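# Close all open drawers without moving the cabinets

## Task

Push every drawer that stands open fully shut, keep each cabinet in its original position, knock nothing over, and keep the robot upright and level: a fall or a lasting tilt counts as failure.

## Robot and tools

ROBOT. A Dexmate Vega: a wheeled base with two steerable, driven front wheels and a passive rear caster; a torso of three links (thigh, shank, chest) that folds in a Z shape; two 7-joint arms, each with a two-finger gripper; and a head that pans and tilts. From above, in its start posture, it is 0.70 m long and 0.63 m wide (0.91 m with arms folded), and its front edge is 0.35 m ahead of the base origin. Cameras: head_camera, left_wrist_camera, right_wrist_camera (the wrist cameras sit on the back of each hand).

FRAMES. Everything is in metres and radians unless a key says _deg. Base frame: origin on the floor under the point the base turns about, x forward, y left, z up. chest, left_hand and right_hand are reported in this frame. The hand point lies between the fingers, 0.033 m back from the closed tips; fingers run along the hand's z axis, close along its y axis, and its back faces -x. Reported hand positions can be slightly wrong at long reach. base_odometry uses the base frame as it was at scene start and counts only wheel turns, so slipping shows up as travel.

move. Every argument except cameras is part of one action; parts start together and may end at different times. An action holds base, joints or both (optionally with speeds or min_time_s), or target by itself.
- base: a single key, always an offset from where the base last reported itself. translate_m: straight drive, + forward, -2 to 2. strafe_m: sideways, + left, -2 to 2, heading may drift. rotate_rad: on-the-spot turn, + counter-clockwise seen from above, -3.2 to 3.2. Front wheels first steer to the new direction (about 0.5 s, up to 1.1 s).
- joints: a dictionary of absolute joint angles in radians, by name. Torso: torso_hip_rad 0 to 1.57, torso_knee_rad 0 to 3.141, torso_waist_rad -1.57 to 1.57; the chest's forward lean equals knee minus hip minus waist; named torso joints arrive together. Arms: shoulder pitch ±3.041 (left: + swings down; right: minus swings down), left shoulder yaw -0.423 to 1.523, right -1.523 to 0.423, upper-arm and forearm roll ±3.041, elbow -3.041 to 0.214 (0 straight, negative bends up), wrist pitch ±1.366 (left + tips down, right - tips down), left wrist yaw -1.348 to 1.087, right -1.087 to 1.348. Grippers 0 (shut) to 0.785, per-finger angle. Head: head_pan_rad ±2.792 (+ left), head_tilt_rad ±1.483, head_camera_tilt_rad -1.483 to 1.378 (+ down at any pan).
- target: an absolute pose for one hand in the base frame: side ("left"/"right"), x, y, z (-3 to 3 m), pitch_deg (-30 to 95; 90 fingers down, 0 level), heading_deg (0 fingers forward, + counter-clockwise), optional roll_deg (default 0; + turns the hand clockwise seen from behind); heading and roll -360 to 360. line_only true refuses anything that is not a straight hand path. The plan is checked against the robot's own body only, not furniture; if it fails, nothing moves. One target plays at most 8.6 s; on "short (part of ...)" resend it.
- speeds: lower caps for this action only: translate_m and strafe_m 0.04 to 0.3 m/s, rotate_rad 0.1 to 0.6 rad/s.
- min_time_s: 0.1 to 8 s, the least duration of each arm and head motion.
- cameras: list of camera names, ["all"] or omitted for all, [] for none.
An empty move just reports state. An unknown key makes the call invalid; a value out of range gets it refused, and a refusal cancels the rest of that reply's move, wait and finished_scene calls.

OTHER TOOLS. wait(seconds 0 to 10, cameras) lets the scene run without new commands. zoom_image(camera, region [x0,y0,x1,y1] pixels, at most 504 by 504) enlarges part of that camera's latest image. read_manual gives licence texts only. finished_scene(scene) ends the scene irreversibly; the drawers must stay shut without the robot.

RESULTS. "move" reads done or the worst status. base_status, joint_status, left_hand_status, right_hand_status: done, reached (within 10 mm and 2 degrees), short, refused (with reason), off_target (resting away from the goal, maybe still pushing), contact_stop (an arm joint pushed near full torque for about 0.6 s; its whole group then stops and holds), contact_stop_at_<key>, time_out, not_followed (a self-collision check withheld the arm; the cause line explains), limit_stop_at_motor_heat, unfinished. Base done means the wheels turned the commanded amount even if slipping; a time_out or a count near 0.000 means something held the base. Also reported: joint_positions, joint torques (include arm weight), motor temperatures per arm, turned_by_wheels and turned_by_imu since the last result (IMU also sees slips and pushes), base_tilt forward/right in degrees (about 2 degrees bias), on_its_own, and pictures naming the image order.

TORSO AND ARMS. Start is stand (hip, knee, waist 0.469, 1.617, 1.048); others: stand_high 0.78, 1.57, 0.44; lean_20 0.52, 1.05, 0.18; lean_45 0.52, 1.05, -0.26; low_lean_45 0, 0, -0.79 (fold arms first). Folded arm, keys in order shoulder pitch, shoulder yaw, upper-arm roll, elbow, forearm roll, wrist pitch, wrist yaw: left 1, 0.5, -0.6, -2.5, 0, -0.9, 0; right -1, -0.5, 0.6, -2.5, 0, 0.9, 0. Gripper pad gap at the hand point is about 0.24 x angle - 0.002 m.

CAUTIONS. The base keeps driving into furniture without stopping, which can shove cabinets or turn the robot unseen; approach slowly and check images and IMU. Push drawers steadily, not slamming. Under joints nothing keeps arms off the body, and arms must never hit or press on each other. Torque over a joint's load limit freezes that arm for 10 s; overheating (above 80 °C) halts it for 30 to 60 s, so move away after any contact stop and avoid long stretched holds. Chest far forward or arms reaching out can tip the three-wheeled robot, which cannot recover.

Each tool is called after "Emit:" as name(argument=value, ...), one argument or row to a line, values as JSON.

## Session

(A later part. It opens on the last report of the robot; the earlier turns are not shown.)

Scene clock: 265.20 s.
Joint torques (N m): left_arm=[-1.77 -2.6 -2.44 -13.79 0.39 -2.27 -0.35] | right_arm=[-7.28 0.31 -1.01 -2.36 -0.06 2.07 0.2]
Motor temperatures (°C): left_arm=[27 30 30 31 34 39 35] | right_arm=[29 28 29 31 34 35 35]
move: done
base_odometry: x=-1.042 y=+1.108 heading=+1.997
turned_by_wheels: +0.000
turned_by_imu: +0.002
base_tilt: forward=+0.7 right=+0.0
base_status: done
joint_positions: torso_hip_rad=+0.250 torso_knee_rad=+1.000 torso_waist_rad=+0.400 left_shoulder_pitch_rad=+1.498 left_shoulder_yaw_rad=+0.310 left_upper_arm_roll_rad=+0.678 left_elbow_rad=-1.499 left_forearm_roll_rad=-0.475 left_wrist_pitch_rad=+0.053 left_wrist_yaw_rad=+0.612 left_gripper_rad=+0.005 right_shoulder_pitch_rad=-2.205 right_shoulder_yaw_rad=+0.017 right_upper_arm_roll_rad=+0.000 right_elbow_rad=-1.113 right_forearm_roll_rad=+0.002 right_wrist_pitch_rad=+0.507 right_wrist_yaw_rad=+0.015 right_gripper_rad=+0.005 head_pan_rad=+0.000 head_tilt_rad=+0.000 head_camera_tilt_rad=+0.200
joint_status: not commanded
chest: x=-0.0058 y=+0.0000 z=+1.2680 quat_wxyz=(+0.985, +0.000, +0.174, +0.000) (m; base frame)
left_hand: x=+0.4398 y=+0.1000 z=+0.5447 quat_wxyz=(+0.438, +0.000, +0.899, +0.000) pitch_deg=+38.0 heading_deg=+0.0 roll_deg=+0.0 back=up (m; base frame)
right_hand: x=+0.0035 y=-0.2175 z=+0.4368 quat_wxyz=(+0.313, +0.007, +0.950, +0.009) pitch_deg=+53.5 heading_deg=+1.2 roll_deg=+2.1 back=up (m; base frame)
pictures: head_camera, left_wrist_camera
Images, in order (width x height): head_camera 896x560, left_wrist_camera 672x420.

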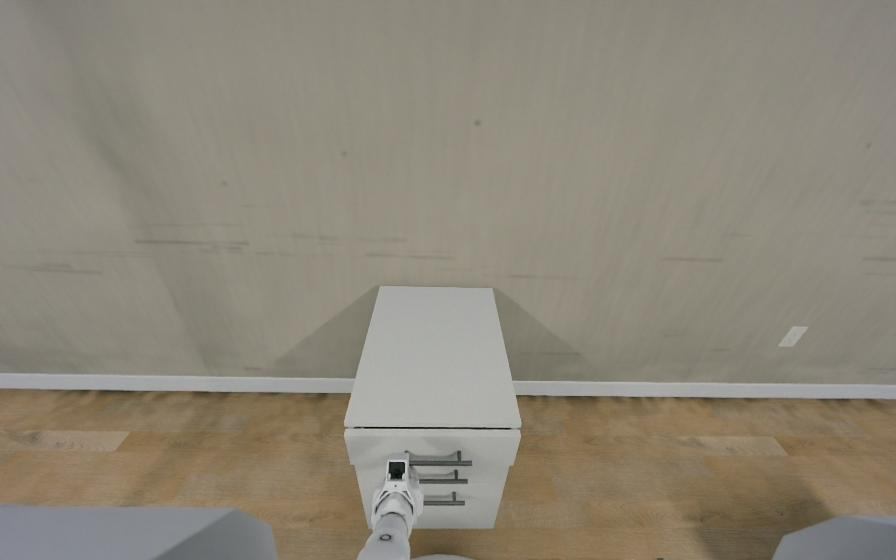

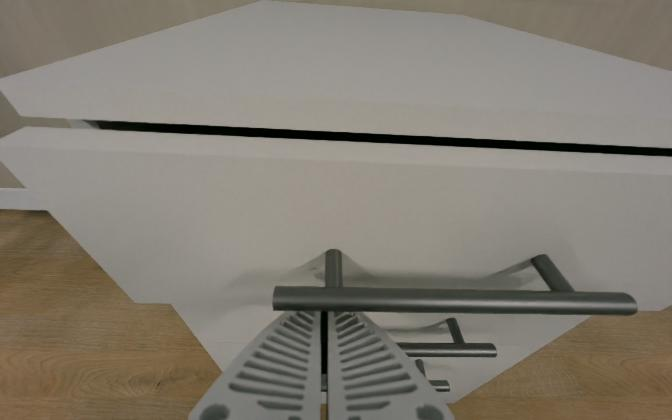

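Almost there: ~2–3 cm left.

Emit:
move(
  base={"translate_m":0.028},
  speeds={"translate_m":0.06},
  cameras=["head_camera","left_wrist_camera"],
)

Scene clock: 270.67 s.
Joint torques (N m): left_arm=[-8.71 -0.85 -3.91 -12.62 0.52 -2.93 -0.02] | right_arm=[-5.63 0.46 -0.79 -2.34 -0.05 1.37 0.11]
Motor temperatures (°C): left_arm=[27 30 30 31 34 39 35] | right_arm=[29 28 29 31 34 35 35]
move: done
base_odometry: x=-1.053 y=+1.133 heading=+1.997
turned_by_wheels: +0.000
turned_by_imu: +0.001
base_tilt: forward=+0.7 right=+0.0
base_status: done
joint_positions: torso_hip_rad=+0.250 torso_knee_rad=+1.000 torso_waist_rad=+0.400 left_shoulder_pitch_rad=+1.498 left_shoulder_yaw_rad=+0.310 left_upper_arm_roll_rad=+0.678 left_elbow_rad=-1.499 left_forearm_roll_rad=-0.475 left_wrist_pitch_rad=+0.053 left_wrist_yaw_rad=+0.611 left_gripper_rad=+0.005 right_shoulder_pitch_rad=-2.205 right_shoulder_yaw_rad=+0.017 right_upper_arm_roll_rad=+0.000 right_elbow_rad=-1.113 right_forearm_roll_rad=+0.002 right_wrist_pitch_rad=+0.507 right_wrist_yaw_rad=+0.015 right_gripper_rad=+0.005 head_pan_rad=+0.000 head_tilt_rad=+0.000 head_camera_tilt_rad=+0.200
joint_status: not commanded
chest: x=-0.0058 y=+0.0000 z=+1.2680 quat_wxyz=(+0.985, +0.000, +0.174, +0.000) (m; base frame)
left_hand: x=+0.4394 y=+0.0998 z=+0.5446 quat_wxyz=(+0.438, +0.000, +0.899, +0.000) pitch_deg=+38.1 heading_deg=+0.0 roll_deg=+0.0 back=up (m; base frame)
right_hand: x=+0.0035 y=-0.2175 z=+0.4368 quat_wxyz=(+0.313, +0.007, +0.950, +0.009) pitch_deg=+53.5 heading_deg=+1.2 roll_deg=+2.1 back=up (m; base frame)
pictures: head_camera, left_wrist_camera
Images, in order (width x height): head_camera 896x560, left_wrist_camera 672x420.

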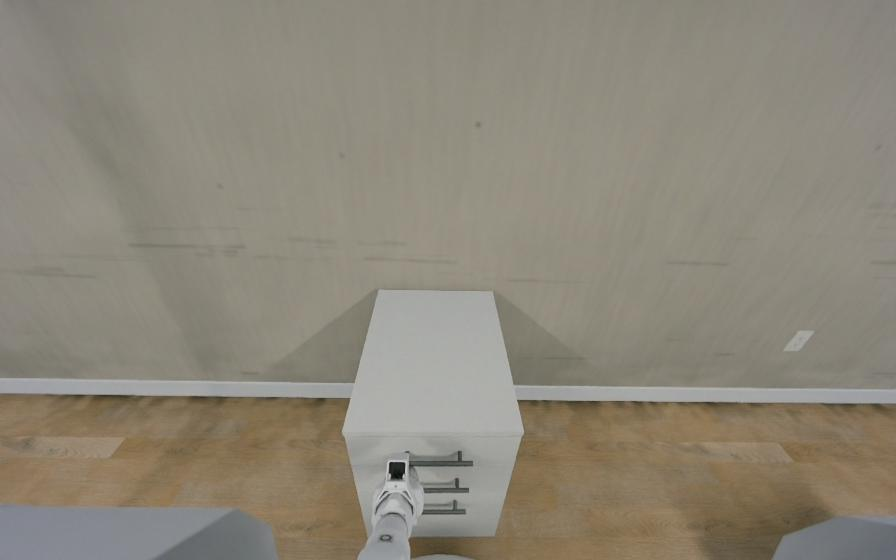

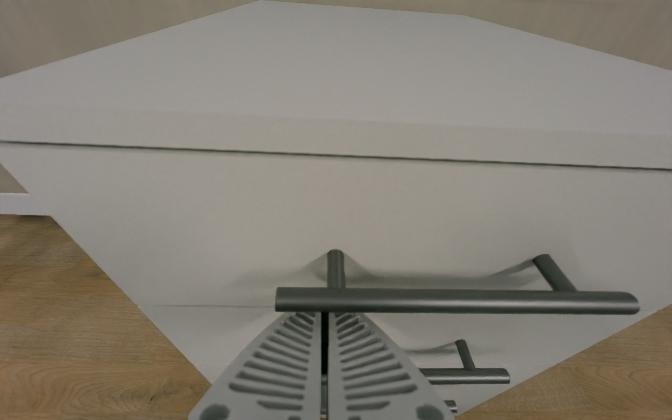

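Emit:
move(
  base={"translate_m":0.012},
  speeds={"translate_m":0.05},
  cameras=[],
)

Emit:
finished_scene(
  scene=2,
)

Scene clock: 277.97 s.
Joint torques (N m): left_arm=[-9.02 -1.12 -5.19 -12.11 0.91 -3.19 0.47] | right_arm=[-6.89 0.28 -0.82 -2.56 -0.11 1.56 0.24]
Motor temperatures (°C): left_arm=[27 30 30 31 34 39 35] | right_arm=[29 28 29 31 34 35 35]
move: done
base_odometry: x=-1.058 y=+1.144 heading=+1.998
turned_by_wheels: +0.000
turned_by_imu: +0.001
base_tilt: forward=+0.6 right=-0.1
base_status: done
joint_positions: torso_hip_rad=+0.250 torso_knee_rad=+1.000 torso_waist_rad=+0.400 left_shoulder_pitch_rad=+1.498 left_shoulder_yaw_rad=+0.310 left_upper_arm_roll_rad=+0.678 left_elbow_rad=-1.499 left_forearm_roll_rad=-0.475 left_wrist_pitch_rad=+0.053 left_wrist_yaw_rad=+0.611 left_gripper_rad=+0.005 right_shoulder_pitch_rad=-2.205 right_shoulder_yaw_rad=+0.017 right_upper_arm_roll_rad=+0.000 right_elbow_rad=-1.113 right_forearm_roll_rad=+0.002 right_wrist_pitch_rad=+0.507 right_wrist_yaw_rad=+0.015 right_gripper_rad=+0.005 head_pan_rad=+0.000 head_tilt_rad=+0.000 head_camera_tilt_rad=+0.200
joint_status: not commanded
chest: x=-0.0058 y=+0.0000 z=+1.2680 quat_wxyz=(+0.985, +0.000, +0.174, +0.000) (m; base frame)
left_hand: x=+0.4396 y=+0.0999 z=+0.5447 quat_wxyz=(+0.438, +0.000, +0.899, +0.000) pitch_deg=+38.0 heading_deg=+0.0 roll_deg=+0.0 back=up (m; base frame)
right_hand: x=+0.0035 y=-0.2175 z=+0.4368 quat_wxyz=(+0.313, +0.007, +0.950, +0.009) pitch_deg=+53.5 heading_deg=+1.2 roll_deg=+2.1 back=up (m; base frame)
pictures: none
No camera images: "cameras" was empty.

The scene is finished: the task was done.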